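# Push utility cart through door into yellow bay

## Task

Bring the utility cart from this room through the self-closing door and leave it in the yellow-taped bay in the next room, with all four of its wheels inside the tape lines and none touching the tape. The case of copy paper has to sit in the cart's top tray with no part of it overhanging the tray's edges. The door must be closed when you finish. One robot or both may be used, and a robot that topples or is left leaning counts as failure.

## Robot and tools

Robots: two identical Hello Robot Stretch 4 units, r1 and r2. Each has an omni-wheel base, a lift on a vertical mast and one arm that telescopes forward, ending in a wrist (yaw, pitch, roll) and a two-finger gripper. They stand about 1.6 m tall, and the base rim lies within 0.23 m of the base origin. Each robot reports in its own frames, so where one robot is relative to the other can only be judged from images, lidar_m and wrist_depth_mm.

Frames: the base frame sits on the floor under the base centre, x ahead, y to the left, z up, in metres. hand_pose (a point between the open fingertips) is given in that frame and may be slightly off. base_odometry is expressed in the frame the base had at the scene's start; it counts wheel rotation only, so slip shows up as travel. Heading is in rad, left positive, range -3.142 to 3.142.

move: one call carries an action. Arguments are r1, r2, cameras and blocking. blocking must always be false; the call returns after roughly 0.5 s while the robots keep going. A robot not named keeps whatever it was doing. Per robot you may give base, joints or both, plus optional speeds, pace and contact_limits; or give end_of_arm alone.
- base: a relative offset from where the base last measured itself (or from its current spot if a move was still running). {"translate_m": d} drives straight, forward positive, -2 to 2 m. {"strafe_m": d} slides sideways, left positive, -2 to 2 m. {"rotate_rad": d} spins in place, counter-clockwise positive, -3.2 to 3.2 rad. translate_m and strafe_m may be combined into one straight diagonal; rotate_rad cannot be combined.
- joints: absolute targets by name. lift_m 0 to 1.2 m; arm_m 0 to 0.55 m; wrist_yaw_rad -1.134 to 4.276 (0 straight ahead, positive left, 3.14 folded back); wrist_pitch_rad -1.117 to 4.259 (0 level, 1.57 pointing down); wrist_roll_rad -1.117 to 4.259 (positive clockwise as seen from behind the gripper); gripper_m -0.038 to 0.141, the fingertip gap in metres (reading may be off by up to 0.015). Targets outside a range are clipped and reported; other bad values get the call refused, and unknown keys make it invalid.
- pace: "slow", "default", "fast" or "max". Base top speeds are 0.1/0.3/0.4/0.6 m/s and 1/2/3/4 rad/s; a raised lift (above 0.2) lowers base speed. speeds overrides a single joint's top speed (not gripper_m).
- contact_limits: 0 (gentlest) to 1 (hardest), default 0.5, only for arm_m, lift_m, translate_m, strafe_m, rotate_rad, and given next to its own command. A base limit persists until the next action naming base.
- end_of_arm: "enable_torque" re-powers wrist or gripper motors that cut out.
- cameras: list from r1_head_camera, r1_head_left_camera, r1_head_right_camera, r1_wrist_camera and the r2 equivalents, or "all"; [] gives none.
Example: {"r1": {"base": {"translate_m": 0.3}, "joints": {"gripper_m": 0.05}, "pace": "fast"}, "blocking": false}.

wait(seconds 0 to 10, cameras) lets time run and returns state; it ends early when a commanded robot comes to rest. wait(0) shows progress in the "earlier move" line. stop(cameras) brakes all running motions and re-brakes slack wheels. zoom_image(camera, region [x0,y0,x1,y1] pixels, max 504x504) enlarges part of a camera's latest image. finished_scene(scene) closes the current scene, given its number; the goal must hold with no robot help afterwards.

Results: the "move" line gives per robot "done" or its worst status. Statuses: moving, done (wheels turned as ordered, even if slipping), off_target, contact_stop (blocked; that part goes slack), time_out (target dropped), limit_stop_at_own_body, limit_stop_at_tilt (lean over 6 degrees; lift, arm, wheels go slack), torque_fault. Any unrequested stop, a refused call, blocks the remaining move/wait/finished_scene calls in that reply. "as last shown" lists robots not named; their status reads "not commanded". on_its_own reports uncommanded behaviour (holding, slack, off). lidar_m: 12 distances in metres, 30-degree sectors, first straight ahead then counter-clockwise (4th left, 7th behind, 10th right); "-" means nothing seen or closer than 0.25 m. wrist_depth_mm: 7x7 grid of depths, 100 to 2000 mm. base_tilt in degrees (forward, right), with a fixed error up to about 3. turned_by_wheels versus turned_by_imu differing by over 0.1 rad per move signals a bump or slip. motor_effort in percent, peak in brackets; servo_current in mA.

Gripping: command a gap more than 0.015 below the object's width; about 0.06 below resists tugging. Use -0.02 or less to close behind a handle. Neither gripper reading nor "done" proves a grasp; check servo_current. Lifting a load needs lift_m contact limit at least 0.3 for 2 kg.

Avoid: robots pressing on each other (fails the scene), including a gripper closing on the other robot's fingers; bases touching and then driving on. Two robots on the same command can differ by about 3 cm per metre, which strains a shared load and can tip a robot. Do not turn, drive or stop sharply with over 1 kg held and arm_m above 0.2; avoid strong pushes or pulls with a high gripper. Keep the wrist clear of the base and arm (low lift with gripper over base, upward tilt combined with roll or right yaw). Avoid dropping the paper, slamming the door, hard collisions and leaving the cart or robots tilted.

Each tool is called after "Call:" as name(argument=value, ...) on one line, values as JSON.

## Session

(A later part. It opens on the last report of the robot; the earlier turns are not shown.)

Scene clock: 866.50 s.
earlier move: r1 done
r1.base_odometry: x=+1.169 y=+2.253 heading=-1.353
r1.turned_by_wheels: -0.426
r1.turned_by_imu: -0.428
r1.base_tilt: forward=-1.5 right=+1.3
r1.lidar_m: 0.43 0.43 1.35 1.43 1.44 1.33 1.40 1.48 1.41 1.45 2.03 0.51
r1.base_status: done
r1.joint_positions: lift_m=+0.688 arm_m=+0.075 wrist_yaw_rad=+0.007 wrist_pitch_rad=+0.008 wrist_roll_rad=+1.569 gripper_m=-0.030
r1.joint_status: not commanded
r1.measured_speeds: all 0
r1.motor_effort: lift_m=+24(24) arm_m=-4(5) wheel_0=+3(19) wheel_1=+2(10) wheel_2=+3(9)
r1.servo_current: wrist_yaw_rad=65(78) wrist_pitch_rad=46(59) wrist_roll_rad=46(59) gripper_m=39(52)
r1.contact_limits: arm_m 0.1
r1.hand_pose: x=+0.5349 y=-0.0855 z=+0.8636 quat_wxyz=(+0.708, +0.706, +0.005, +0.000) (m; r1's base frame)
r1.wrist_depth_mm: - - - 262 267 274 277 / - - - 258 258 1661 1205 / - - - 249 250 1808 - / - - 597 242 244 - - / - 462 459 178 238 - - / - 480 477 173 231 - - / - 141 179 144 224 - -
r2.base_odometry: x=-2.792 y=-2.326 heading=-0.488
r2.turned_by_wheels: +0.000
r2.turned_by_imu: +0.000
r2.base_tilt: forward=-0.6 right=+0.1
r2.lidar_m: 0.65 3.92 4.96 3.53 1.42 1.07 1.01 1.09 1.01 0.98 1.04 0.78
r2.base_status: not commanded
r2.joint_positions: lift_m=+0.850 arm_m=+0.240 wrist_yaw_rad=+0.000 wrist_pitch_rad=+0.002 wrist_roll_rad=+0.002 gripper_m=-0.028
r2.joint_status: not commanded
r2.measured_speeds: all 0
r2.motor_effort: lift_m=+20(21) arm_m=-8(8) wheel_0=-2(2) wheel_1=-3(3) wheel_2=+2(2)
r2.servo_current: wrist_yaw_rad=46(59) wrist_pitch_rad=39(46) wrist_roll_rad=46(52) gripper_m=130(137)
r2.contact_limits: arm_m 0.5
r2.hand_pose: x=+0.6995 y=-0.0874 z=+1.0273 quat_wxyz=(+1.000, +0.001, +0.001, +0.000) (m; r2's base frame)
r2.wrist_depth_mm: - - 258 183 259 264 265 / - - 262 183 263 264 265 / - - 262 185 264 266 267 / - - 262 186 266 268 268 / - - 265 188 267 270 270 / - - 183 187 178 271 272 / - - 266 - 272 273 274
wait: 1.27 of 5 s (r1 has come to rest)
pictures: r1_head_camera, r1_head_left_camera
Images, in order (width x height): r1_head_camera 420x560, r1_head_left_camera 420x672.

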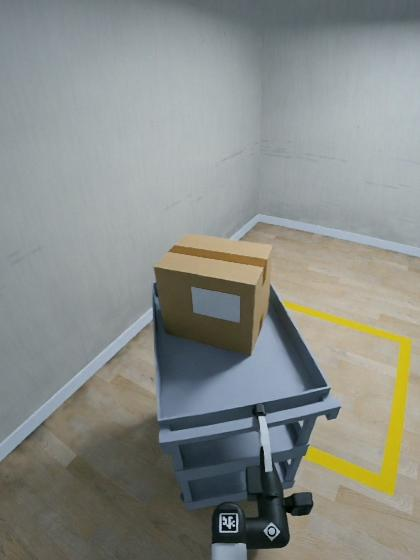

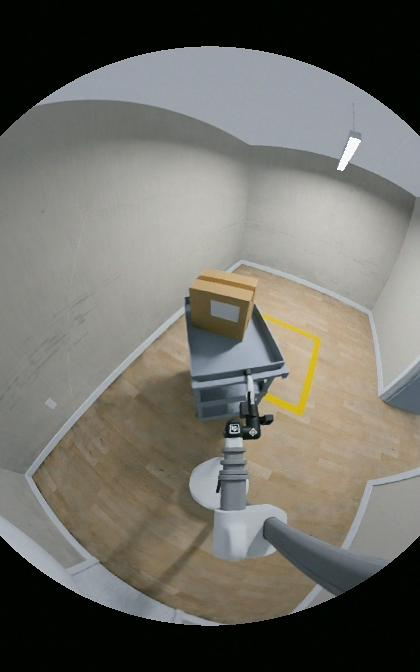

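Call:
move(r1={"base":{"translate_m":0.15,"strafe_m":0.45}}, blocking=false, cameras=[])

Call:
wait(seconds=5, cameras=[])

Call:
move(r1={"base":{"rotate_rad":-0.5},"pace":"slow"}, blocking=false, cameras=[])

Call:
wait(seconds=5, cameras=["r1_head_camera","r1_head_left_camera"])

Scene clock: 880.40 s.
move: r1 moving
r1.base_odometry: x=+1.201 y=+2.250 heading=-1.354
r1.turned_by_wheels: -0.001
r1.turned_by_imu: -0.001
r1.base_tilt: forward=-1.6 right=+1.3
r1.lidar_m: 0.40 0.43 1.35 1.40 1.43 1.34 1.39 1.46 1.44 1.47 2.08 0.54
r1.base_status: translate_m moving; strafe_m moving
r1.joint_positions: lift_m=+0.688 arm_m=+0.075 wrist_yaw_rad=-0.004 wrist_pitch_rad=+0.008 wrist_roll_rad=+1.569 gripper_m=-0.030
r1.joint_status: not commanded
r1.measured_speeds: translate_m=+0.040 strafe_m=+0.118 rotate_rad=-0.007 lift_m=+0.000 arm_m=+0.000 wrist_yaw_rad=-0.061 wrist_pitch_rad=+0.000 wrist_roll_rad=+0.000
r1.motor_effort: lift_m=+24(24) arm_m=-2(4) wheel_0=-10(10) wheel_1=+8(10) wheel_2=-8(8)
r1.servo_current: wrist_yaw_rad=52(78) wrist_pitch_rad=52(59) wrist_roll_rad=52(52) gripper_m=46(52)
r1.contact_limits: arm_m 0.1
r1.hand_pose: x=+0.5339 y=-0.0885 z=+0.8636 quat_wxyz=(+0.708, +0.706, +0.001, -0.004) (m; r1's base frame)
r1.wrist_depth_mm: - - - - 281 286 287 / - - - 263 266 1756 1182 / - - - 257 255 1921 - / - - 661 245 247 - - / - 484 459 179 238 - - / - 469 462 174 181 - - / - 142 179 143 220 - -
r2: as last shown
r2.base_tilt: forward=-0.7 right=+0.0
r2.lidar_m: 0.67 3.91 4.97 3.50 1.42 1.04 1.01 1.11 1.02 0.98 1.01 0.76
r2.motor_effort: lift_m=+20(20) arm_m=-7(8) wheel_0=-2(2) wheel_1=-2(3) wheel_2=+1(2)
r2.servo_current: wrist_yaw_rad=33(59) wrist_pitch_rad=39(46) wrist_roll_rad=52(59) gripper_m=130(137)
r2.contact_limits: arm_m 0.5
r2.wrist_depth_mm: - - 258 183 260 263 264 / - - 260 183 263 264 266 / - - 263 184 264 266 267 / - - 264 186 265 268 270 / - - 265 188 267 270 271 / - - 184 187 179 271 274 / - - 268 - 272 272 274
pictures: none
No camera images: "cameras" was empty.

Scene clock: 882.97 s.
earlier move: r1 done
r1.base_odometry: x=+1.641 y=+2.203 heading=-1.353
r1.turned_by_wheels: +0.001
r1.turned_by_imu: +0.001
r1.base_tilt: forward=-1.5 right=+1.3
r1.lidar_m: 0.49 0.95 0.89 0.94 1.30 1.24 1.32 1.88 1.87 1.90 2.67 0.43
r1.base_status: done
r1.joint_positions: lift_m=+0.688 arm_m=+0.075 wrist_yaw_rad=-0.003 wrist_pitch_rad=+0.008 wrist_roll_rad=+1.569 gripper_m=-0.030
r1.joint_status: not commanded
r1.measured_speeds: all 0
r1.motor_effort: lift_m=+24(24) arm_m=-3(4) wheel_0=-4(15) wheel_1=+0(11) wheel_2=+0(14)
r1.servo_current: wrist_yaw_rad=59(78) wrist_pitch_rad=46(59) wrist_roll_rad=59(65) gripper_m=46(59)
r1.contact_limits: arm_m 0.1
r1.hand_pose: x=+0.5340 y=-0.0882 z=+0.8636 quat_wxyz=(+0.708, +0.706, +0.002, -0.004) (m; r1's base frame)
r1.wrist_depth_mm: - - - - 189 - - / - 500 477 - 197 - - / - 430 436 - 205 - - / - 508 492 - 215 - - / - 559 585 158 224 - - / - - 182 169 232 - - / - - 163 140 248 - -
r2.base_odometry: x=-2.792 y=-2.326 heading=-0.488
r2.turned_by_wheels: +0.000
r2.turned_by_imu: +0.000
r2.base_tilt: forward=-0.7 right=+0.1
r2.lidar_m: 0.65 3.93 4.96 3.54 1.42 1.07 1.01 1.07 1.02 0.98 1.03 0.75
r2.base_status: not commanded
r2.joint_positions: lift_m=+0.850 arm_m=+0.240 wrist_yaw_rad=+0.000 wrist_pitch_rad=+0.002 wrist_roll_rad=+0.002 gripper_m=-0.028
r2.joint_status: not commanded
r2.measured_speeds: all 0
r2.motor_effort: lift_m=+20(21) arm_m=-8(8) wheel_0=-2(2) wheel_1=-3(3) wheel_2=+1(2)
r2.servo_current: wrist_yaw_rad=46(59) wrist_pitch_rad=33(46) wrist_roll_rad=39(65) gripper_m=137(143)
r2.contact_limits: arm_m 0.5
r2.hand_pose: x=+0.6995 y=-0.0874 z=+1.0273 quat_wxyz=(+1.000, +0.001, +0.001, +0.000) (m; r2's base frame)
r2.wrist_depth_mm: - - 258 183 262 263 265 / - - 259 183 263 265 264 / - - 262 185 265 266 267 / - - 263 186 266 268 268 / - - 265 188 268 268 271 / - - 184 186 178 272 273 / - - 268 - 271 273 274
wait: 2.57 of 5 s (r1 has come to rest)
pictures: none
No camera images: "cameras" was empty.

Scene clock: 883.47 s.
move: r1 moving
r1.base_odometry: x=+1.641 y=+2.203 heading=-1.477
r1.turned_by_wheels: -0.124
r1.turned_by_imu: -0.124
r1.base_tilt: forward=-1.6 right=+1.2
r1.lidar_m: 0.49 0.52 0.90 0.91 1.17 1.26 1.24 1.61 1.88 1.90 2.45 0.47
r1.base_status: rotate_rad moving
r1.joint_positions: lift_m=+0.688 arm_m=+0.075 wrist_yaw_rad=+0.007 wrist_pitch_rad=+0.008 wrist_roll_rad=+1.569 gripper_m=-0.030
r1.joint_status: not commanded
r1.measured_speeds: translate_m=+0.000 strafe_m=+0.000 rotate_rad=-0.488 lift_m=+0.000 arm_m=+0.000 wrist_yaw_rad=+0.001 wrist_pitch_rad=+0.000 wrist_roll_rad=+0.000
r1.motor_effort: lift_m=+24(24) arm_m=-2(4) wheel_0=+14(16) wheel_1=+6(8) wheel_2=+10(10)
r1.servo_current: wrist_yaw_rad=59(72) wrist_pitch_rad=46(59) wrist_roll_rad=65(65) gripper_m=46(52)
r1.contact_limits: arm_m 0.1
r1.hand_pose: x=+0.5349 y=-0.0854 z=+0.8636 quat_wxyz=(+0.708, +0.706, +0.005, +0.000) (m; r1's base frame)
r1.wrist_depth_mm: - - - - 196 - - / - - 539 144 202 - - / - 445 439 148 210 - - / - 466 473 155 217 - - / - 544 544 161 224 - - / - - 609 183 230 - - / - - 163 165 241 - -
r2: as last shown
r2.lidar_m: 0.65 3.92 4.96 3.52 1.43 1.06 1.02 1.07 1.03 0.97 1.04 0.76
r2.motor_effort: lift_m=+20(21) arm_m=-7(8) wheel_0=-2(2) wheel_1=-3(3) wheel_2=+1(2)
r2.servo_current: wrist_yaw_rad=52(52) wrist_pitch_rad=39(46) wrist_roll_rad=52(52) gripper_m=130(137)
r2.contact_limits: arm_m 0.5
r2.wrist_depth_mm: - - 258 183 260 263 264 / - - 259 183 264 264 267 / - - 262 185 264 266 267 / - - 264 186 266 268 268 / - - 264 189 267 270 271 / - - 183 187 178 272 273 / - - 267 - 271 272 274
pictures: none
No camera images: "cameras" was empty.

Scene clock: 884.67 s.
earlier move: r1 done
r1.base_odometry: x=+1.641 y=+2.203 heading=-1.852
r1.turned_by_wheels: -0.375
r1.turned_by_imu: -0.377
r1.base_tilt: forward=-1.6 right=+1.3
r1.lidar_m: 0.36 0.36 0.93 0.89 0.95 1.32 1.27 1.32 1.92 1.85 1.93 0.54
r1.base_status: done
r1.joint_positions: lift_m=+0.688 arm_m=+0.075 wrist_yaw_rad=+0.007 wrist_pitch_rad=+0.008 wrist_roll_rad=+1.569 gripper_m=-0.030
r1.joint_status: not commanded
r1.measured_speeds: all 0
r1.motor_effort: lift_m=+24(24) arm_m=-2(4) wheel_0=+4(16) wheel_1=+2(8) wheel_2=+5(10)
r1.servo_current: wrist_yaw_rad=59(72) wrist_pitch_rad=52(59) wrist_roll_rad=39(65) gripper_m=46(52)
r1.contact_limits: arm_m 0.1
r1.hand_pose: x=+0.5349 y=-0.0855 z=+0.8636 quat_wxyz=(+0.708, +0.706, +0.005, +0.000) (m; r1's base frame)
r1.wrist_depth_mm: - - - 266 - 1756 1205 / - - - - 322 327 330 / - - - - 291 1661 1205 / - - - 260 262 1863 - / - - - 246 247 798 - / - 496 459 183 230 - - / - 439 178 160 211 - -
r2.base_odometry: x=-2.792 y=-2.326 heading=-0.488
r2.turned_by_wheels: +0.000
r2.turned_by_imu: +0.000
r2.base_tilt: forward=-0.7 right=+0.1
r2.lidar_m: 0.69 3.89 4.93 3.51 1.42 1.08 1.03 1.08 1.00 0.98 1.02 0.78
r2.base_status: not commanded
r2.joint_positions: lift_m=+0.850 arm_m=+0.240 wrist_yaw_rad=+0.000 wrist_pitch_rad=+0.002 wrist_roll_rad=+0.002 gripper_m=-0.028
r2.joint_status: not commanded
r2.measured_speeds: all 0
r2.motor_effort: lift_m=+20(21) arm_m=-8(8) wheel_0=-2(2) wheel_1=-3(3) wheel_2=+1(2)
r2.servo_current: wrist_yaw_rad=52(52) wrist_pitch_rad=39(46) wrist_roll_rad=39(52) gripper_m=130(137)
r2.contact_limits: arm_m 0.5
r2.hand_pose: x=+0.6995 y=-0.0874 z=+1.0273 quat_wxyz=(+1.000, +0.001, +0.001, +0.000) (m; r2's base frame)
r2.wrist_depth_mm: - - 257 183 262 264 265 / - - 260 182 263 265 266 / - - 263 184 264 266 267 / - - 263 186 265 268 270 / - - 265 188 267 270 271 / - - 183 187 178 271 272 / - - 267 - 271 273 274
wait: 1.20 of 5 s (r1 has come to rest)
pictures: r1_head_camera, r1_head_left_camera
Images, in order (width x height): r1_head_camera 420x560, r1_head_left_camera 420x672.

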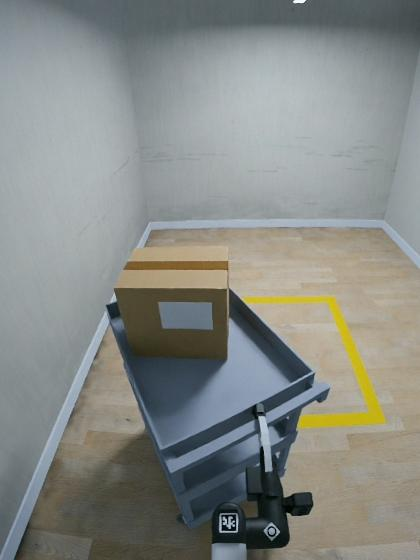

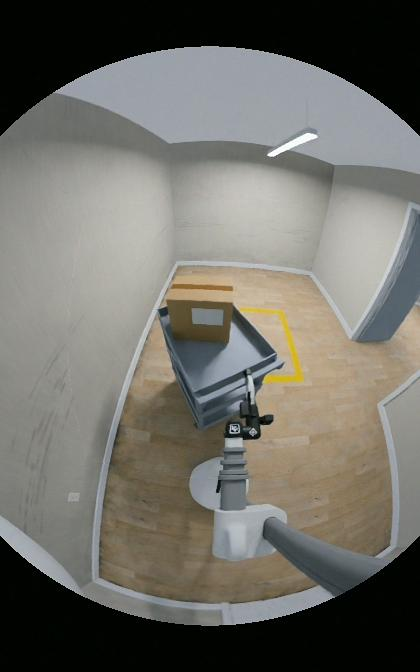

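Call:
move(r1={"base":{"translate_m":0.08,"strafe_m":0.45}}, blocking=false, cameras=[])

Call:
wait(seconds=5, cameras=["r1_head_camera","r1_head_left_camera"])

Scene clock: 891.43 s.
move: r1 moving
r1.base_odometry: x=+1.671 y=+2.189 heading=-1.853
r1.turned_by_wheels: -0.001
r1.turned_by_imu: -0.001
r1.base_tilt: forward=-1.6 right=+1.3
r1.lidar_m: 0.35 0.35 0.91 0.88 0.91 1.28 1.26 1.35 1.91 1.89 1.98 0.53
r1.base_status: translate_m moving; strafe_m moving
r1.joint_positions: lift_m=+0.688 arm_m=+0.075 wrist_yaw_rad=-0.001 wrist_pitch_rad=+0.008 wrist_roll_rad=+1.569 gripper_m=-0.030
r1.joint_status: not commanded
r1.measured_speeds: translate_m=+0.021 strafe_m=+0.127 rotate_rad=-0.002 lift_m=+0.000 arm_m=+0.000 wrist_yaw_rad=-0.052 wrist_pitch_rad=+0.000 wrist_roll_rad=+0.000
r1.motor_effort: lift_m=+24(24) arm_m=-3(4) wheel_0=-11(11) wheel_1=+10(10) wheel_2=-7(7)
r1.servo_current: wrist_yaw_rad=39(59) wrist_pitch_rad=52(59) wrist_roll_rad=33(65) gripper_m=52(52)
r1.contact_limits: arm_m 0.1
r1.hand_pose: x=+0.5341 y=-0.0878 z=+0.8636 quat_wxyz=(+0.708, +0.706, +0.002, -0.003) (m; r1's base frame)
r1.wrist_depth_mm: - - - - - 1756 1205 / - - - - 329 336 1182 / - - - - 307 1661 1205 / - - - 265 266 1863 - / - - - 247 247 1863 - / - 525 442 183 229 - - / - 433 179 158 211 - -
r2: as last shown
r2.base_tilt: forward=-0.6 right=+0.1
r2.lidar_m: 0.64 3.90 4.94 3.48 1.44 1.08 1.01 1.10 1.01 0.97 1.03 0.77
r2.motor_effort: lift_m=+20(20) arm_m=-8(8) wheel_0=-2(2) wheel_1=-2(3) wheel_2=+2(2)
r2.servo_current: wrist_yaw_rad=46(65) wrist_pitch_rad=46(46) wrist_roll_rad=46(59) gripper_m=130(137)
r2.contact_limits: arm_m 0.5
r2.wrist_depth_mm: - - 258 184 263 263 264 / - - 259 183 263 264 266 / - - 260 184 264 266 268 / - - 264 186 267 268 271 / - - 263 188 267 270 271 / - - 184 187 178 271 273 / - - 267 - 272 272 274
pictures: none
No camera images: "cameras" was empty.

Scene clock: 893.87 s.
earlier move: r1 done
r1.base_odometry: x=+2.051 y=+2.001 heading=-1.853
r1.turned_by_wheels: +0.001
r1.turned_by_imu: +0.001
r1.base_tilt: forward=-1.5 right=+1.3
r1.lidar_m: 0.46 0.50 0.47 0.44 0.49 0.68 1.35 1.43 1.96 2.32 2.78 0.52
r1.base_status: done
r1.joint_positions: lift_m=+0.688 arm_m=+0.075 wrist_yaw_rad=-0.003 wrist_pitch_rad=+0.008 wrist_roll_rad=+1.569 gripper_m=-0.030
r1.joint_status: not commanded
r1.measured_speeds: all 0
r1.motor_effort: lift_m=+24(24) arm_m=-4(4) wheel_0=-1(18) wheel_1=-1(10) wheel_2=+0(14)
r1.servo_current: wrist_yaw_rad=65(91) wrist_pitch_rad=59(65) wrist_roll_rad=52(72) gripper_m=46(52)
r1.contact_limits: arm_m 0.1
r1.hand_pose: x=+0.5340 y=-0.0882 z=+0.8636 quat_wxyz=(+0.708, +0.706, +0.002, -0.004) (m; r1's base frame)
r1.wrist_depth_mm: - - - 230 229 1537 1160 / - - - 229 229 1576 - / - - 580 229 230 - - / - 469 466 170 231 - - / - 504 488 230 232 - - / - - 517 183 232 - - / - 141 164 143 231 - -
r2.base_odometry: x=-2.792 y=-2.326 heading=-0.488
r2.turned_by_wheels: +0.000
r2.turned_by_imu: +0.000
r2.base_tilt: forward=-0.6 right=+0.0
r2.lidar_m: 0.64 3.93 4.96 3.53 1.41 1.06 1.02 1.07 1.01 0.98 1.05 0.73
r2.base_status: not commanded
r2.joint_positions: lift_m=+0.850 arm_m=+0.240 wrist_yaw_rad=+0.000 wrist_pitch_rad=+0.002 wrist_roll_rad=+0.002 gripper_m=-0.028
r2.joint_status: not commanded
r2.measured_speeds: all 0
r2.motor_effort: lift_m=+20(21) arm_m=-8(8) wheel_0=-1(2) wheel_1=-3(3) wheel_2=+2(2)
r2.servo_current: wrist_yaw_rad=52(65) wrist_pitch_rad=46(46) wrist_roll_rad=46(59) gripper_m=137(143)
r2.contact_limits: arm_m 0.5
r2.hand_pose: x=+0.6995 y=-0.0874 z=+1.0273 quat_wxyz=(+1.000, +0.001, +0.001, +0.000) (m; r2's base frame)
r2.wrist_depth_mm: - - 260 183 262 264 265 / - - 260 183 263 265 266 / - - 262 185 265 266 267 / - - 264 186 265 267 270 / - - 265 189 267 270 271 / - - 184 187 178 271 273 / - - 268 - 271 273 274
wait: 2.43 of 5 s (r1 has come to rest)
pictures: r1_head_camera, r1_head_left_camera
Images, in order (width x height): r1_head_camera 420x560, r1_head_left_camera 420x672.

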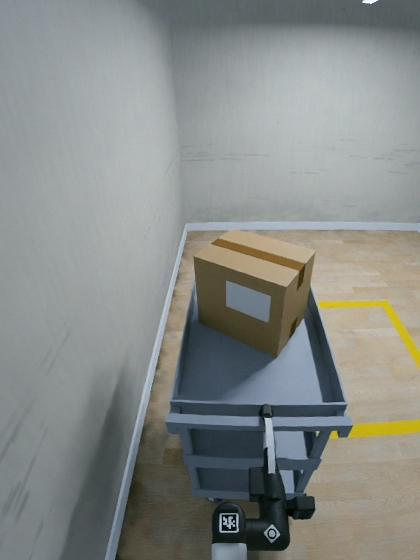

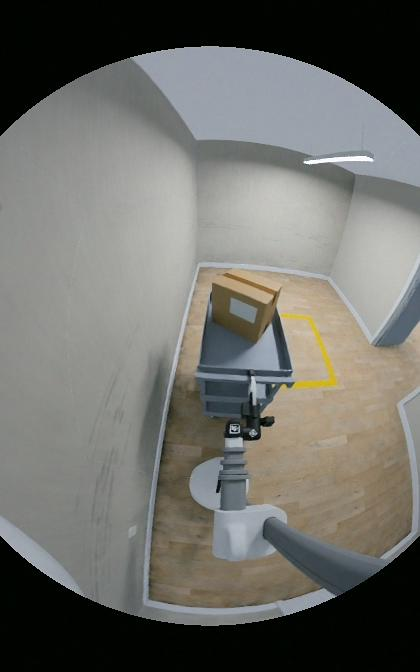

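Call:
move(r1={"base":{"translate_m":-0.6,"strafe_m":-0.8}}, blocking=false, cameras=[])

Call:
wait(seconds=7, cameras=["r1_head_camera","r1_head_left_camera"])

Scene clock: 922.70 s.
move: r1 moving
r1.base_odometry: x=+2.032 y=+2.026 heading=-1.852
r1.turned_by_wheels: +0.001
r1.turned_by_imu: +0.001
r1.base_tilt: forward=-1.5 right=+1.3
r1.lidar_m: 0.47 0.52 0.50 0.47 0.51 0.72 1.31 1.40 1.95 2.30 2.75 0.49
r1.base_status: translate_m moving; strafe_m moving
r1.joint_positions: lift_m=+0.688 arm_m=+0.075 wrist_yaw_rad=+0.004 wrist_pitch_rad=+0.008 wrist_roll_rad=+1.569 gripper_m=-0.030
r1.joint_status: not commanded
r1.measured_speeds: translate_m=-0.074 strafe_m=-0.097 rotate_rad=+0.003 lift_m=+0.000 arm_m=+0.000 wrist_yaw_rad=+0.007 wrist_pitch_rad=+0.000 wrist_roll_rad=+0.000
r1.motor_effort: lift_m=+24(24) arm_m=-4(4) wheel_0=+8(8) wheel_1=-10(10) wheel_2=+13(13)
r1.servo_current: wrist_yaw_rad=39(65) wrist_pitch_rad=59(59) wrist_roll_rad=46(59) gripper_m=52(52)
r1.contact_limits: arm_m 0.1
r1.hand_pose: x=+0.5346 y=-0.0863 z=+0.8636 quat_wxyz=(+0.708, +0.706, +0.004, -0.001) (m; r1's base frame)
r1.wrist_depth_mm: - - - 219 221 1499 1160 / - - - 221 223 1499 - / - - 544 224 227 - - / - 466 455 167 229 - - / - 512 496 228 230 - - / - 591 535 173 231 - - / - - 164 143 235 - -
r2: as last shown
r2.base_tilt: forward=-0.6 right=+0.1
r2.lidar_m: 0.66 3.94 4.97 3.54 1.42 1.06 1.03 1.10 1.02 0.96 1.03 0.77
r2.motor_effort: lift_m=+20(21) arm_m=-8(8) wheel_0=-2(2) wheel_1=-3(3) wheel_2=+1(2)
r2.servo_current: wrist_yaw_rad=33(46) wrist_pitch_rad=39(46) wrist_roll_rad=52(59) gripper_m=130(137)
r2.contact_limits: arm_m 0.5
r2.wrist_depth_mm: - - 258 183 260 263 265 / - - 259 183 264 265 266 / - - 262 185 265 266 268 / - - 264 186 266 266 268 / - - 265 187 268 268 271 / - - 183 187 179 270 272 / - - 267 - 271 273 274
pictures: none
No camera images: "cameras" was empty.

Scene clock: 927.03 s.
earlier move: r1 done
r1.base_odometry: x=+1.448 y=+2.799 heading=-1.853
r1.turned_by_wheels: -0.001
r1.turned_by_imu: +0.001
r1.base_tilt: forward=-1.6 right=+1.3
r1.lidar_m: 0.30 0.32 1.32 1.26 1.10 0.77 0.70 0.80 1.16 1.48 1.58 0.59
r1.base_status: done
r1.joint_positions: lift_m=+0.688 arm_m=+0.075 wrist_yaw_rad=+0.003 wrist_pitch_rad=+0.008 wrist_roll_rad=+1.569 gripper_m=-0.030
r1.joint_status: not commanded
r1.measured_speeds: all 0
r1.motor_effort: lift_m=+24(24) arm_m=+4(5) wheel_0=+3(21) wheel_1=+0(11) wheel_2=-1(18)
r1.servo_current: wrist_yaw_rad=52(130) wrist_pitch_rad=59(59) wrist_roll_rad=39(65) gripper_m=46(52)
r1.contact_limits: arm_m 0.1
r1.hand_pose: x=+0.5345 y=-0.0866 z=+0.8636 quat_wxyz=(+0.708, +0.706, +0.004, -0.002) (m; r1's base frame)
r1.wrist_depth_mm: - - - - - 1708 1182 / - - - - - 1808 1182 / - - - 342 - 1661 1205 / - - - - 370 384 382 / - - - 258 279 1756 1281 / - - 211 - 227 1618 - / - - 176 - 191 - -
r2.base_odometry: x=-2.792 y=-2.326 heading=-0.488
r2.turned_by_wheels: +0.000
r2.turned_by_imu: +0.001
r2.base_tilt: forward=-0.6 right=+0.1
r2.lidar_m: 0.66 3.91 4.97 3.52 1.44 1.08 1.01 1.09 1.01 0.98 1.03 0.77
r2.base_status: not commanded
r2.joint_positions: lift_m=+0.850 arm_m=+0.240 wrist_yaw_rad=+0.000 wrist_pitch_rad=+0.002 wrist_roll_rad=+0.002 gripper_m=-0.028
r2.joint_status: not commanded
r2.measured_speeds: all 0
r2.motor_effort: lift_m=+20(21) arm_m=-8(8) wheel_0=-2(2) wheel_1=-3(3) wheel_2=+2(2)
r2.servo_current: wrist_yaw_rad=59(59) wrist_pitch_rad=39(52) wrist_roll_rad=65(65) gripper_m=130(143)
r2.contact_limits: arm_m 0.5
r2.hand_pose: x=+0.6995 y=-0.0874 z=+1.0273 quat_wxyz=(+1.000, +0.001, +0.001, +0.000) (m; r2's base frame)
r2.wrist_depth_mm: - - 257 183 262 263 264 / - - 259 183 263 265 265 / - - 262 185 265 266 267 / - - 263 186 267 268 271 / - - 265 188 267 268 270 / - - 183 187 179 271 272 / - - 267 - 272 272 273
wait: 4.33 of 7 s (r1 has come to rest)
pictures: r1_head_camera, r1_head_left_camera
Images, in order (width x height): r1_head_camera 420x560, r1_head_left_camera 420x672.

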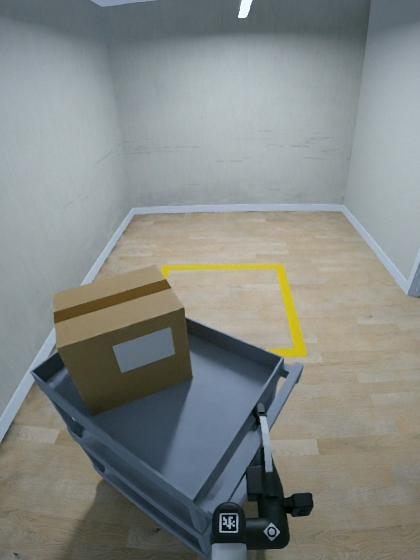

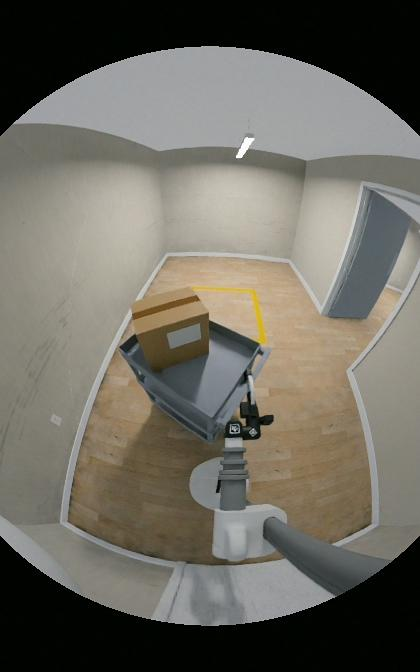

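Call:
move(blocking=false, r1={"base":{"strafe_m":0.3,"translate_m":0.1},"contact_limits":{"strafe_m":0.6}}, cameras=[])

Call:
wait(seconds=4, cameras=["r1_head_camera","r1_head_left_camera"])

Scene clock: 949.40 s.
move: r1 moving
r1.base_odometry: x=+1.475 y=+2.781 heading=-1.853
r1.turned_by_wheels: -0.001
r1.turned_by_imu: -0.001
r1.base_tilt: forward=-1.6 right=+1.3
r1.lidar_m: 0.28 0.33 1.28 1.23 1.11 0.79 0.73 0.81 1.18 1.53 1.60 0.62
r1.base_status: translate_m moving; strafe_m moving
r1.joint_positions: lift_m=+0.688 arm_m=+0.075 wrist_yaw_rad=+0.003 wrist_pitch_rad=+0.008 wrist_roll_rad=+1.569 gripper_m=-0.030
r1.joint_status: not commanded
r1.measured_speeds: translate_m=+0.039 strafe_m=+0.118 rotate_rad=-0.002 lift_m=+0.000 arm_m=+0.000 wrist_yaw_rad=+0.000 wrist_pitch_rad=+0.000 wrist_roll_rad=+0.000
r1.motor_effort: lift_m=+24(24) arm_m=+4(5) wheel_0=-9(12) wheel_1=+10(13) wheel_2=-7(9)
r1.servo_current: wrist_yaw_rad=59(59) wrist_pitch_rad=52(52) wrist_roll_rad=52(65) gripper_m=39(52)
r1.contact_limits: arm_m 0.1; strafe_m 0.6
r1.hand_pose: x=+0.5345 y=-0.0866 z=+0.8636 quat_wxyz=(+0.708, +0.706, +0.004, -0.002) (m; r1's base frame)
r1.wrist_depth_mm: - - - - - 1708 1205 / - - - - - 1863 1205 / - - - 342 - 1708 1205 / - - - - 377 379 384 / - - - 262 281 1708 1281 / - - - - 229 1618 - / - - 177 - 178 - -
r2: as last shown
r2.turned_by_imu: +0.000
r2.base_tilt: forward=-0.7 right=+0.0
r2.lidar_m: 0.68 3.93 4.98 3.51 1.42 1.05 1.01 1.10 1.00 0.97 1.05 0.77
r2.motor_effort: lift_m=+20(21) arm_m=-7(8) wheel_0=-2(2) wheel_1=-3(3) wheel_2=+2(2)
r2.servo_current: wrist_yaw_rad=46(52) wrist_pitch_rad=39(46) wrist_roll_rad=46(59) gripper_m=137(137)
r2.contact_limits: arm_m 0.5
r2.wrist_depth_mm: - - 258 182 260 263 265 / - - 259 183 264 265 265 / - - 260 185 264 266 270 / - - 263 186 266 268 270 / - - 265 187 267 270 271 / - - 184 187 178 271 273 / - - 268 - 271 272 276
pictures: none
No camera images: "cameras" was empty.

Scene clock: 951.43 s.
earlier move: r1 done
r1.base_odometry: x=+1.709 y=+2.620 heading=-1.853
r1.turned_by_wheels: +0.000
r1.turned_by_imu: +0.001
r1.base_tilt: forward=-1.6 right=+1.3
r1.lidar_m: 0.34 0.34 0.98 0.96 1.04 0.91 0.84 0.87 1.24 1.80 1.88 0.55
r1.base_status: done
r1.joint_positions: lift_m=+0.688 arm_m=+0.075 wrist_yaw_rad=+0.000 wrist_pitch_rad=+0.008 wrist_roll_rad=+1.569 gripper_m=-0.030
r1.joint_status: not commanded
r1.measured_speeds: all 0
r1.motor_effort: lift_m=+24(24) arm_m=-1(5) wheel_0=-1(18) wheel_1=+0(13) wheel_2=-3(13)
r1.servo_current: wrist_yaw_rad=59(72) wrist_pitch_rad=46(59) wrist_roll_rad=52(72) gripper_m=46(52)
r1.contact_limits: arm_m 0.1; strafe_m 0.6
r1.hand_pose: x=+0.5343 y=-0.0874 z=+0.8636 quat_wxyz=(+0.708, +0.706, +0.003, -0.003) (m; r1's base frame)
r1.wrist_depth_mm: - - - - - 1756 1182 / - - - 296 - 1708 1205 / - - - - 325 338 343 / - - - - 285 1708 1308 / - - - 251 252 1756 - / - - 603 183 230 - - / - 433 180 154 205 - -
r2.base_odometry: x=-2.792 y=-2.326 heading=-0.488
r2.turned_by_wheels: +0.000
r2.turned_by_imu: +0.000
r2.base_tilt: forward=-0.6 right=+0.1
r2.lidar_m: 0.67 3.92 4.95 3.53 1.44 1.07 1.02 1.10 1.01 0.96 1.04 0.76
r2.base_status: not commanded
r2.joint_positions: lift_m=+0.850 arm_m=+0.240 wrist_yaw_rad=+0.000 wrist_pitch_rad=+0.002 wrist_roll_rad=+0.002 gripper_m=-0.028
r2.joint_status: not commanded
r2.measured_speeds: all 0
r2.motor_effort: lift_m=+20(21) arm_m=-7(8) wheel_0=-2(2) wheel_1=-3(3) wheel_2=+1(2)
r2.servo_current: wrist_yaw_rad=39(59) wrist_pitch_rad=46(46) wrist_roll_rad=46(65) gripper_m=130(137)
r2.contact_limits: arm_m 0.5
r2.hand_pose: x=+0.6995 y=-0.0874 z=+1.0273 quat_wxyz=(+1.000, +0.001, +0.001, +0.000) (m; r2's base frame)
r2.wrist_depth_mm: - - 258 184 262 262 265 / - - 259 184 263 265 265 / - - 260 185 265 267 268 / - - 263 186 266 270 268 / - - 264 188 267 270 272 / - - 184 187 178 271 273 / - - 268 - 272 273 274
wait: 2.03 of 4 s (r1 has come to rest)
pictures: r1_head_camera, r1_head_left_camera
Images, in order (width x height): r1_head_camera 420x560, r1_head_left_camera 420x672.

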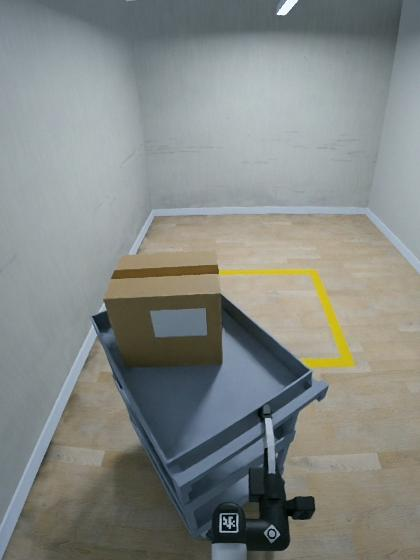

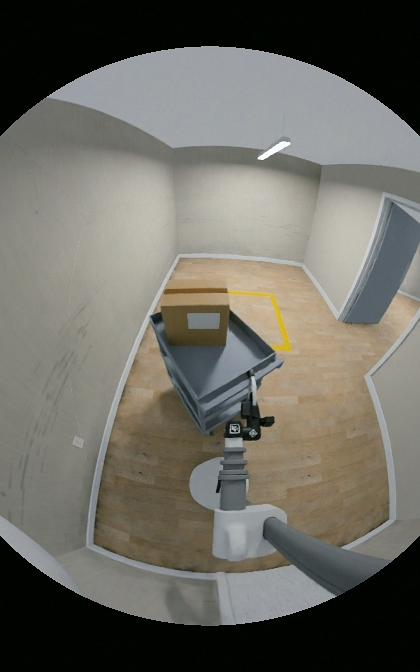

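Call:
move(blocking=false, r1={"base":{"strafe_m":0.4},"contact_limits":{"strafe_m":0.6}}, cameras=[])

Call:
wait(seconds=4, cameras=["r1_head_camera"])

Scene clock: 966.83 s.
move: r1 moving
r1.base_odometry: x=+1.743 y=+2.610 heading=-1.853
r1.turned_by_wheels: -0.001
r1.turned_by_imu: -0.001
r1.base_tilt: forward=-1.6 right=+1.3
r1.lidar_m: 0.35 0.34 0.98 0.93 0.99 0.90 0.84 0.87 1.25 1.83 1.93 0.54
r1.base_status: strafe_m moving
r1.joint_positions: lift_m=+0.688 arm_m=+0.075 wrist_yaw_rad=-0.004 wrist_pitch_rad=+0.008 wrist_roll_rad=+1.569 gripper_m=-0.030
r1.joint_status: not commanded
r1.measured_speeds: translate_m=+0.000 strafe_m=+0.139 rotate_rad=+0.000 lift_m=+0.000 arm_m=+0.000 wrist_yaw_rad=+0.000 wrist_pitch_rad=+0.000 wrist_roll_rad=+0.000
r1.motor_effort: lift_m=+24(24) arm_m=+4(4) wheel_0=-16(16) wheel_1=+8(9) wheel_2=-1(2)
r1.servo_current: wrist_yaw_rad=33(65) wrist_pitch_rad=52(59) wrist_roll_rad=46(59) gripper_m=46(52)
r1.contact_limits: arm_m 0.1; strafe_m 0.6
r1.hand_pose: x=+0.5340 y=-0.0885 z=+0.8636 quat_wxyz=(+0.708, +0.706, +0.001, -0.004) (m; r1's base frame)
r1.wrist_depth_mm: - - - - - 1863 1182 / - - - - - 1618 1205 / - - - - 327 342 347 / - - - - 274 1756 1281 / - - - 251 250 1808 - / - - 200 185 229 - - / - 418 181 133 208 - -
r2: as last shown
r2.base_tilt: forward=-0.7 right=+0.1
r2.lidar_m: 0.67 3.90 4.94 3.54 1.45 1.08 1.03 1.08 1.01 0.97 1.06 0.77
r2.servo_current: wrist_yaw_rad=39(52) wrist_pitch_rad=33(46) wrist_roll_rad=39(52) gripper_m=130(137)
r2.contact_limits: arm_m 0.5
r2.wrist_depth_mm: - - 258 183 262 263 264 / - - 259 183 263 263 266 / - - 262 184 264 267 267 / - - 264 186 267 267 268 / - - 265 188 267 268 271 / - - 183 187 179 272 272 / - - 267 - 272 272 273
pictures: none
No camera images: "cameras" was empty.

Scene clock: 969.00 s.
earlier move: r1 done
r1.base_odometry: x=+2.093 y=+2.508 heading=-1.853
r1.turned_by_wheels: +0.001
r1.turned_by_imu: +0.001
r1.base_tilt: forward=-1.6 right=+1.3
r1.lidar_m: 0.45 0.48 0.59 0.55 0.61 0.85 0.86 0.91 1.24 2.21 2.29 0.50
r1.base_status: done
r1.joint_positions: lift_m=+0.688 arm_m=+0.075 wrist_yaw_rad=-0.003 wrist_pitch_rad=+0.008 wrist_roll_rad=+1.569 gripper_m=-0.030
r1.joint_status: not commanded
r1.measured_speeds: all 0
r1.motor_effort: lift_m=+24(24) arm_m=-2(4) wheel_0=-2(16) wheel_1=+0(9) wheel_2=+2(3)
r1.servo_current: wrist_yaw_rad=65(65) wrist_pitch_rad=52(59) wrist_roll_rad=52(65) gripper_m=39(52)
r1.contact_limits: arm_m 0.1; strafe_m 0.6
r1.hand_pose: x=+0.5340 y=-0.0882 z=+0.8636 quat_wxyz=(+0.708, +0.706, +0.002, -0.004) (m; r1's base frame)
r1.wrist_depth_mm: - - - 230 232 257 1160 / - - - - 232 1661 - / - - 627 171 232 - - / - 530 480 171 232 - - / - 480 477 232 232 - - / - - 504 173 232 - - / - 141 179 144 231 - -
r2.base_odometry: x=-2.792 y=-2.326 heading=-0.488
r2.turned_by_wheels: +0.000
r2.turned_by_imu: +0.000
r2.base_tilt: forward=-0.6 right=+0.1
r2.lidar_m: 0.66 3.91 4.96 3.51 1.42 1.05 1.02 1.10 1.01 0.98 1.03 0.75
r2.base_status: not commanded
r2.joint_positions: lift_m=+0.850 arm_m=+0.240 wrist_yaw_rad=+0.000 wrist_pitch_rad=+0.002 wrist_roll_rad=+0.002 gripper_m=-0.028
r2.joint_status: not commanded
r2.measured_speeds: all 0
r2.motor_effort: lift_m=+20(21) arm_m=-7(8) wheel_0=-1(2) wheel_1=-3(3) wheel_2=+2(2)
r2.servo_current: wrist_yaw_rad=39(59) wrist_pitch_rad=39(46) wrist_roll_rad=39(59) gripper_m=130(137)
r2.contact_limits: arm_m 0.5
r2.hand_pose: x=+0.6995 y=-0.0874 z=+1.0273 quat_wxyz=(+1.000, +0.001, +0.001, +0.000) (m; r2's base frame)
r2.wrist_depth_mm: - - 258 183 260 264 265 / - - 259 183 263 264 266 / - - 263 184 265 266 268 / - - 264 186 266 267 268 / - - 265 188 267 270 271 / - - 183 187 178 271 272 / - - 268 - 271 273 276
wait: 2.17 of 4 s (r1 has come to rest)
pictures: r1_head_camera
Images, in order (width x height): r1_head_camera 420x560.

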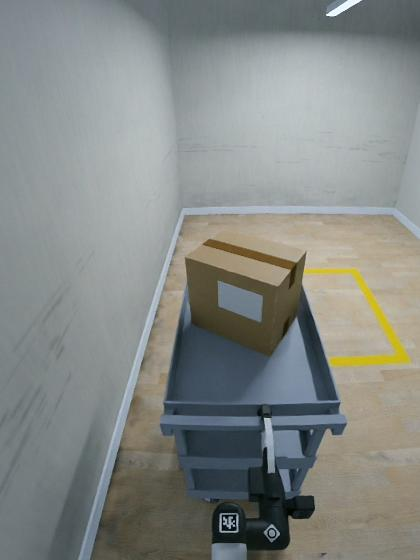

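Call:
move(blocking=false, r1={"base":{"strafe_m":0.22,"translate_m":0.06},"contact_limits":{"strafe_m":0.6}}, cameras=[])

Call:
wait(seconds=4, cameras=["r1_head_camera"])

Scene clock: 985.83 s.
move: r1 moving
r1.base_odometry: x=+2.120 y=+2.491 heading=-1.854
r1.turned_by_wheels: -0.001
r1.turned_by_imu: -0.001
r1.base_tilt: forward=-1.6 right=+1.3
r1.lidar_m: 0.47 0.50 0.56 0.52 0.58 0.79 0.86 0.91 1.29 2.21 2.36 0.50
r1.base_status: translate_m moving; strafe_m moving
r1.joint_positions: lift_m=+0.688 arm_m=+0.075 wrist_yaw_rad=-0.004 wrist_pitch_rad=+0.008 wrist_roll_rad=+1.569 gripper_m=-0.030
r1.joint_status: not commanded
r1.measured_speeds: translate_m=+0.031 strafe_m=+0.122 rotate_rad=+0.007 lift_m=+0.000 arm_m=+0.000 wrist_yaw_rad=+0.000 wrist_pitch_rad=+0.000 wrist_roll_rad=+0.000
r1.motor_effort: lift_m=+24(24) arm_m=-3(4) wheel_0=-10(13) wheel_1=+7(9) wheel_2=-8(9)
r1.servo_current: wrist_yaw_rad=46(72) wrist_pitch_rad=46(59) wrist_roll_rad=39(59) gripper_m=46(52)
r1.contact_limits: arm_m 0.1; strafe_m 0.6
r1.hand_pose: x=+0.5339 y=-0.0885 z=+0.8636 quat_wxyz=(+0.708, +0.706, +0.001, -0.004) (m; r1's base frame)
r1.wrist_depth_mm: - - - 231 233 260 1160 / - - - - 233 1708 - / - - 627 171 231 - - / - 525 477 171 233 - - / - 480 477 230 232 - - / - - 200 172 232 - - / - 141 180 126 232 - -
r2: as last shown
r2.lidar_m: 0.65 3.93 4.98 3.54 1.42 1.07 1.02 1.07 1.02 0.98 1.05 0.77
r2.motor_effort: lift_m=+20(21) arm_m=-8(8) wheel_0=-2(2) wheel_1=-2(3) wheel_2=+1(2)
r2.servo_current: wrist_yaw_rad=39(59) wrist_pitch_rad=39(46) wrist_roll_rad=39(59) gripper_m=137(137)
r2.contact_limits: arm_m 0.5
r2.wrist_depth_mm: - - 258 184 262 264 265 / - - 260 183 263 265 266 / - - 262 184 264 266 268 / - - 262 186 265 268 270 / - - 265 189 266 270 271 / - - 184 187 179 271 273 / - - 266 - 271 272 274
pictures: none
No camera images: "cameras" was empty.

Scene clock: 987.50 s.
earlier move: r1 done
r1.base_odometry: x=+2.287 y=+2.389 heading=-1.853
r1.turned_by_wheels: +0.000
r1.turned_by_imu: +0.001
r1.base_tilt: forward=-1.6 right=+1.3
r1.lidar_m: 0.49 0.52 0.36 0.35 0.37 0.54 0.90 0.96 1.35 2.43 2.55 0.47
r1.base_status: done
r1.joint_positions: lift_m=+0.688 arm_m=+0.075 wrist_yaw_rad=-0.003 wrist_pitch_rad=+0.008 wrist_roll_rad=+1.569 gripper_m=-0.030
r1.joint_status: not commanded
r1.measured_speeds: all 0
r1.motor_effort: lift_m=+24(24) arm_m=+4(4) wheel_0=-4(13) wheel_1=+0(10) wheel_2=-2(10)
r1.servo_current: wrist_yaw_rad=39(72) wrist_pitch_rad=59(59) wrist_roll_rad=33(72) gripper_m=46(52)
r1.contact_limits: arm_m 0.1; strafe_m 0.6
r1.hand_pose: x=+0.5340 y=-0.0882 z=+0.8636 quat_wxyz=(+0.708, +0.706, +0.002, -0.004) (m; r1's base frame)
r1.wrist_depth_mm: - - - 189 192 - - / - 564 525 144 200 - - / - 452 442 147 208 - - / - 484 477 154 216 - - / - - 559 161 225 - - / - - 186 171 233 - - / - - 156 142 244 - -
r2.base_odometry: x=-2.792 y=-2.326 heading=-0.488
r2.turned_by_wheels: +0.000
r2.turned_by_imu: +0.000
r2.base_tilt: forward=-0.6 right=+0.1
r2.lidar_m: 0.66 3.92 4.94 3.53 1.42 1.07 1.02 1.11 1.01 0.97 1.01 0.77
r2.base_status: not commanded
r2.joint_positions: lift_m=+0.850 arm_m=+0.240 wrist_yaw_rad=+0.000 wrist_pitch_rad=+0.002 wrist_roll_rad=+0.002 gripper_m=-0.028
r2.joint_status: not commanded
r2.measured_speeds: all 0
r2.motor_effort: lift_m=+20(21) arm_m=-7(8) wheel_0=-2(2) wheel_1=-3(3) wheel_2=+2(2)
r2.servo_current: wrist_yaw_rad=52(59) wrist_pitch_rad=39(52) wrist_roll_rad=39(59) gripper_m=137(137)
r2.contact_limits: arm_m 0.5
r2.hand_pose: x=+0.6995 y=-0.0874 z=+1.0273 quat_wxyz=(+1.000, +0.001, +0.001, +0.000) (m; r2's base frame)
r2.wrist_depth_mm: - - 257 183 260 262 265 / - - 259 183 263 265 267 / - - 263 185 265 265 267 / - - 264 186 265 267 268 / - - 266 188 266 271 271 / - - 183 187 179 271 272 / - - 267 - 271 272 273
wait: 1.67 of 4 s (r1 has come to rest)
pictures: r1_head_camera
Images, in order (width x height): r1_head_camera 420x560.

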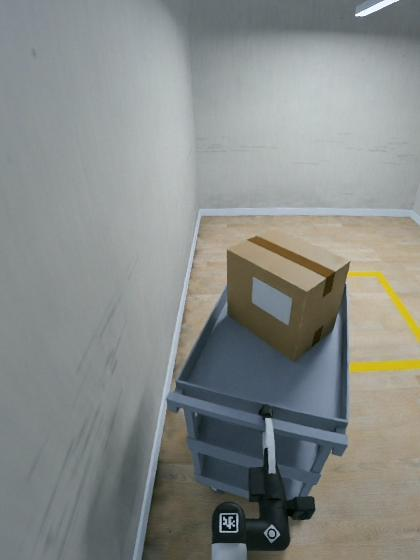

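Call:
move(blocking=false, r1={"base":{"strafe_m":-0.12,"translate_m":0.4},"contact_limits":{"translate_m":0.6}}, cameras=[])

Call:
wait(seconds=4, cameras=["r1_head_camera","r1_head_right_camera"])

Scene clock: 993.63 s.
move: r1 moving
r1.base_odometry: x=+2.270 y=+2.362 heading=-1.853
r1.turned_by_wheels: +0.000
r1.turned_by_imu: +0.000
r1.base_tilt: forward=-1.6 right=+1.2
r1.lidar_m: 0.48 0.51 0.36 0.36 0.38 0.55 0.94 0.99 1.40 2.43 2.54 0.47
r1.base_status: translate_m moving; strafe_m moving
r1.joint_positions: lift_m=+0.688 arm_m=+0.075 wrist_yaw_rad=-0.003 wrist_pitch_rad=+0.008 wrist_roll_rad=+1.569 gripper_m=-0.030
r1.joint_status: not commanded
r1.measured_speeds: translate_m=+0.122 strafe_m=-0.035 rotate_rad=+0.005 lift_m=+0.000 arm_m=+0.000 wrist_yaw_rad=+0.000 wrist_pitch_rad=+0.000 wrist_roll_rad=+0.000
r1.motor_effort: lift_m=+24(24) arm_m=+4(4) wheel_0=+12(12) wheel_1=+6(7) wheel_2=-14(14)
r1.servo_current: wrist_yaw_rad=52(72) wrist_pitch_rad=52(59) wrist_roll_rad=33(65) gripper_m=46(52)
r1.contact_limits: arm_m 0.1; translate_m 0.6
r1.hand_pose: x=+0.5340 y=-0.0882 z=+0.8636 quat_wxyz=(+0.708, +0.706, +0.002, -0.004) (m; r1's base frame)
r1.wrist_depth_mm: - - - 139 194 1464 - / - - 535 143 202 - - / - 462 452 148 209 - - / - 477 473 - 217 - - / - - 559 160 224 - - / - - 187 183 230 - - / - - 164 143 243 - -
r2: as last shown
r2.base_tilt: forward=-0.6 right=+0.0
r2.lidar_m: 0.67 3.91 4.94 3.52 1.45 1.06 1.01 1.07 1.02 0.96 1.04 0.78
r2.servo_current: wrist_yaw_rad=46(59) wrist_pitch_rad=39(46) wrist_roll_rad=46(65) gripper_m=130(137)
r2.contact_limits: arm_m 0.5
r2.wrist_depth_mm: - - 258 183 262 263 264 / - - 259 183 264 265 265 / - - 262 185 263 266 268 / - - 263 186 266 268 270 / - - 265 188 267 268 271 / - - 184 187 179 271 273 / - - 267 - 271 272 276
pictures: none
No camera images: "cameras" was empty.

Scene clock: 995.97 s.
earlier move: r1 done
r1.base_odometry: x=+2.061 y=+2.038 heading=-1.853
r1.turned_by_wheels: +0.000
r1.turned_by_imu: +0.001
r1.base_tilt: forward=-1.5 right=+1.3
r1.lidar_m: 0.45 0.46 0.47 0.44 0.49 0.68 1.31 1.40 1.87 2.32 2.78 0.50
r1.base_status: done
r1.joint_positions: lift_m=+0.688 arm_m=+0.075 wrist_yaw_rad=+0.002 wrist_pitch_rad=+0.008 wrist_roll_rad=+1.569 gripper_m=-0.030
r1.joint_status: not commanded
r1.measured_speeds: all 0
r1.motor_effort: lift_m=+24(24) arm_m=-4(4) wheel_0=+2(16) wheel_1=+3(7) wheel_2=+2(14)
r1.servo_current: wrist_yaw_rad=46(72) wrist_pitch_rad=46(59) wrist_roll_rad=52(65) gripper_m=46(52)
r1.contact_limits: arm_m 0.1; translate_m 0.6
r1.hand_pose: x=+0.5345 y=-0.0868 z=+0.8636 quat_wxyz=(+0.708, +0.706, +0.003, -0.002) (m; r1's base frame)
r1.wrist_depth_mm: - - - - 239 247 258 / - - - - 236 1661 1229 / - - - 234 236 - - / - 554 500 233 234 - - / - 477 473 232 233 - - / - 521 496 173 232 - - / - 141 179 145 230 - -
r2.base_odometry: x=-2.792 y=-2.326 heading=-0.488
r2.turned_by_wheels: +0.000
r2.turned_by_imu: +0.000
r2.base_tilt: forward=-0.6 right=+0.1
r2.lidar_m: 0.64 3.91 4.97 3.54 1.42 1.07 0.99 1.08 1.01 0.96 1.03 0.78
r2.base_status: not commanded
r2.joint_positions: lift_m=+0.850 arm_m=+0.240 wrist_yaw_rad=+0.000 wrist_pitch_rad=+0.002 wrist_roll_rad=+0.002 gripper_m=-0.028
r2.joint_status: not commanded
r2.measured_speeds: all 0
r2.motor_effort: lift_m=+20(21) arm_m=-7(8) wheel_0=-2(2) wheel_1=-2(3) wheel_2=+1(2)
r2.servo_current: wrist_yaw_rad=52(59) wrist_pitch_rad=39(52) wrist_roll_rad=39(65) gripper_m=137(137)
r2.contact_limits: arm_m 0.5
r2.hand_pose: x=+0.6995 y=-0.0874 z=+1.0273 quat_wxyz=(+1.000, +0.001, +0.001, +0.000) (m; r2's base frame)
r2.wrist_depth_mm: - - 257 183 260 263 264 / - - 259 183 263 264 267 / - - 262 184 264 266 267 / - - 263 186 266 268 270 / - - 265 188 268 270 271 / - - 184 187 178 271 273 / - - 267 - 271 272 274
wait: 2.33 of 4 s (r1 has come to rest)
pictures: r1_head_camera, r1_head_right_camera
Images, in order (width x height): r1_head_camera 420x560, r1_head_right_camera 420x672.

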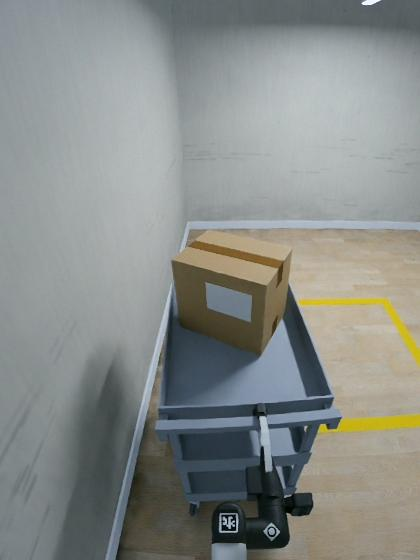

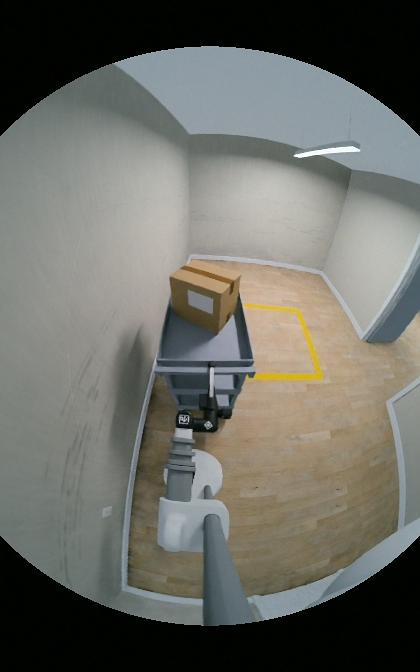

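Call:
move(blocking=false, r1={"base":{"strafe_m":-1.0,"translate_m":-0.7},"contact_limits":{"translate_m":0.6}}, cameras=[])

Call:
wait(seconds=8, cameras=["r1_head_camera","r1_head_right_camera"])

Scene clock: 1019.60 s.
move: r1 moving
r1.base_odometry: x=+2.041 y=+2.063 heading=-1.852
r1.turned_by_wheels: +0.001
r1.turned_by_imu: +0.001
r1.base_tilt: forward=-1.6 right=+1.2
r1.lidar_m: 0.44 0.46 0.49 0.47 0.52 0.74 1.30 1.35 1.88 2.31 2.78 0.51
r1.base_status: translate_m moving; strafe_m moving
r1.joint_positions: lift_m=+0.688 arm_m=+0.075 wrist_yaw_rad=+0.004 wrist_pitch_rad=+0.008 wrist_roll_rad=+1.569 gripper_m=-0.030
r1.joint_status: not commanded
r1.measured_speeds: translate_m=-0.070 strafe_m=-0.101 rotate_rad=+0.001 lift_m=+0.000 arm_m=+0.000 wrist_yaw_rad=+0.000 wrist_pitch_rad=+0.000 wrist_roll_rad=+0.000
r1.motor_effort: lift_m=+24(24) arm_m=-4(4) wheel_0=+8(11) wheel_1=-8(9) wheel_2=+13(13)
r1.servo_current: wrist_yaw_rad=52(59) wrist_pitch_rad=46(59) wrist_roll_rad=46(59) gripper_m=52(52)
r1.contact_limits: arm_m 0.1; translate_m 0.6
r1.hand_pose: x=+0.5347 y=-0.0862 z=+0.8636 quat_wxyz=(+0.708, +0.706, +0.004, -0.001) (m; r1's base frame)
r1.wrist_depth_mm: - - - 239 240 250 255 / - - - 238 238 1618 1229 / - - - 236 236 - - / - - 508 233 235 - - / - 477 462 232 233 - - / - 517 488 176 232 - - / - 141 179 145 231 - -
r2: as last shown
r2.base_tilt: forward=-0.7 right=+0.1
r2.lidar_m: 0.63 3.92 4.95 3.54 1.46 1.07 1.02 1.09 1.01 0.97 1.04 0.75
r2.motor_effort: lift_m=+20(20) arm_m=-8(8) wheel_0=-2(2) wheel_1=-3(3) wheel_2=+1(2)
r2.servo_current: wrist_yaw_rad=46(52) wrist_pitch_rad=39(46) wrist_roll_rad=46(52) gripper_m=137(137)
r2.contact_limits: arm_m 0.5
r2.wrist_depth_mm: - - 258 183 262 263 265 / - - 259 183 262 264 265 / - - 262 184 264 266 267 / - - 264 186 266 267 270 / - - 266 188 267 268 271 / - - 184 187 179 271 273 / - - 267 - 271 273 276
pictures: none
No camera images: "cameras" was empty.

Scene clock: 1024.67 s.
earlier move: r1 done
r1.base_odometry: x=+1.294 y=+2.988 heading=-1.852
r1.turned_by_wheels: -0.001
r1.turned_by_imu: -0.004
r1.base_tilt: forward=-1.5 right=+1.3
r1.lidar_m: 0.32 0.30 1.51 1.44 0.91 0.64 0.63 0.66 0.98 1.29 1.37 0.56
r1.base_status: done
r1.joint_positions: lift_m=+0.688 arm_m=+0.075 wrist_yaw_rad=+0.003 wrist_pitch_rad=+0.008 wrist_roll_rad=+1.569 gripper_m=-0.030
r1.joint_status: not commanded
r1.measured_speeds: all 0
r1.motor_effort: lift_m=+24(24) arm_m=-4(4) wheel_0=+3(12) wheel_1=+2(13) wheel_2=+1(14)
r1.servo_current: wrist_yaw_rad=46(65) wrist_pitch_rad=52(59) wrist_roll_rad=26(72) gripper_m=46(52)
r1.contact_limits: arm_m 0.1; translate_m 0.6
r1.hand_pose: x=+0.5346 y=-0.0866 z=+0.8636 quat_wxyz=(+0.708, +0.706, +0.004, -0.002) (m; r1's base frame)
r1.wrist_depth_mm: - - - - - 1661 1205 / - - - - - 1756 1182 / - - - 329 - 1863 1205 / - - - - 359 375 370 / - - - 257 274 1756 1255 / - - - 183 229 1576 - / - - 176 - 194 - -
r2.base_odometry: x=-2.792 y=-2.326 heading=-0.488
r2.turned_by_wheels: +0.000
r2.turned_by_imu: +0.001
r2.base_tilt: forward=-0.6 right=+0.1
r2.lidar_m: 0.66 3.92 4.97 3.51 1.40 1.07 1.02 1.05 1.01 0.97 1.02 0.77
r2.base_status: not commanded
r2.joint_positions: lift_m=+0.850 arm_m=+0.240 wrist_yaw_rad=+0.000 wrist_pitch_rad=+0.002 wrist_roll_rad=+0.002 gripper_m=-0.028
r2.joint_status: not commanded
r2.measured_speeds: all 0
r2.motor_effort: lift_m=+20(21) arm_m=-7(8) wheel_0=-2(2) wheel_1=-3(3) wheel_2=+2(2)
r2.servo_current: wrist_yaw_rad=39(65) wrist_pitch_rad=46(52) wrist_roll_rad=46(59) gripper_m=124(137)
r2.contact_limits: arm_m 0.5
r2.hand_pose: x=+0.6995 y=-0.0874 z=+1.0273 quat_wxyz=(+1.000, +0.001, +0.001, +0.000) (m; r2's base frame)
r2.wrist_depth_mm: - - 257 183 262 262 265 / - - 259 182 263 264 266 / - - 260 185 265 265 267 / - - 263 186 265 267 268 / - - 265 188 266 270 271 / - - 184 187 179 271 273 / - - 266 - 271 272 276
wait: 5.07 of 8 s (r1 has come to rest)
pictures: r1_head_camera, r1_head_right_camera
Images, in order (width x height): r1_head_camera 420x560, r1_head_right_camera 420x672.

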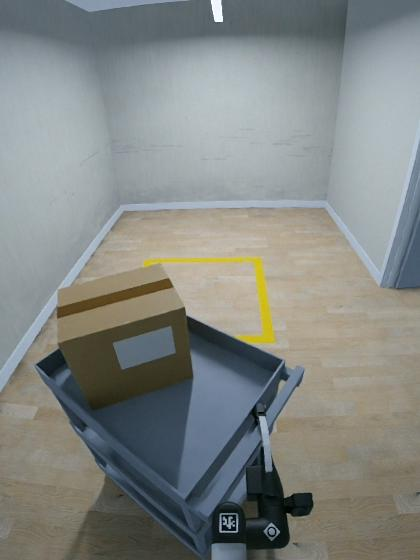

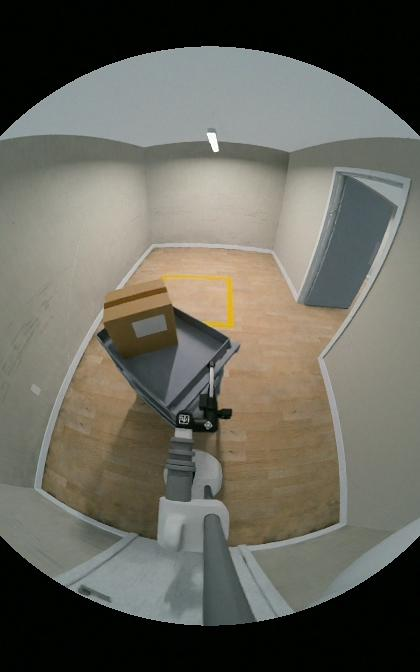

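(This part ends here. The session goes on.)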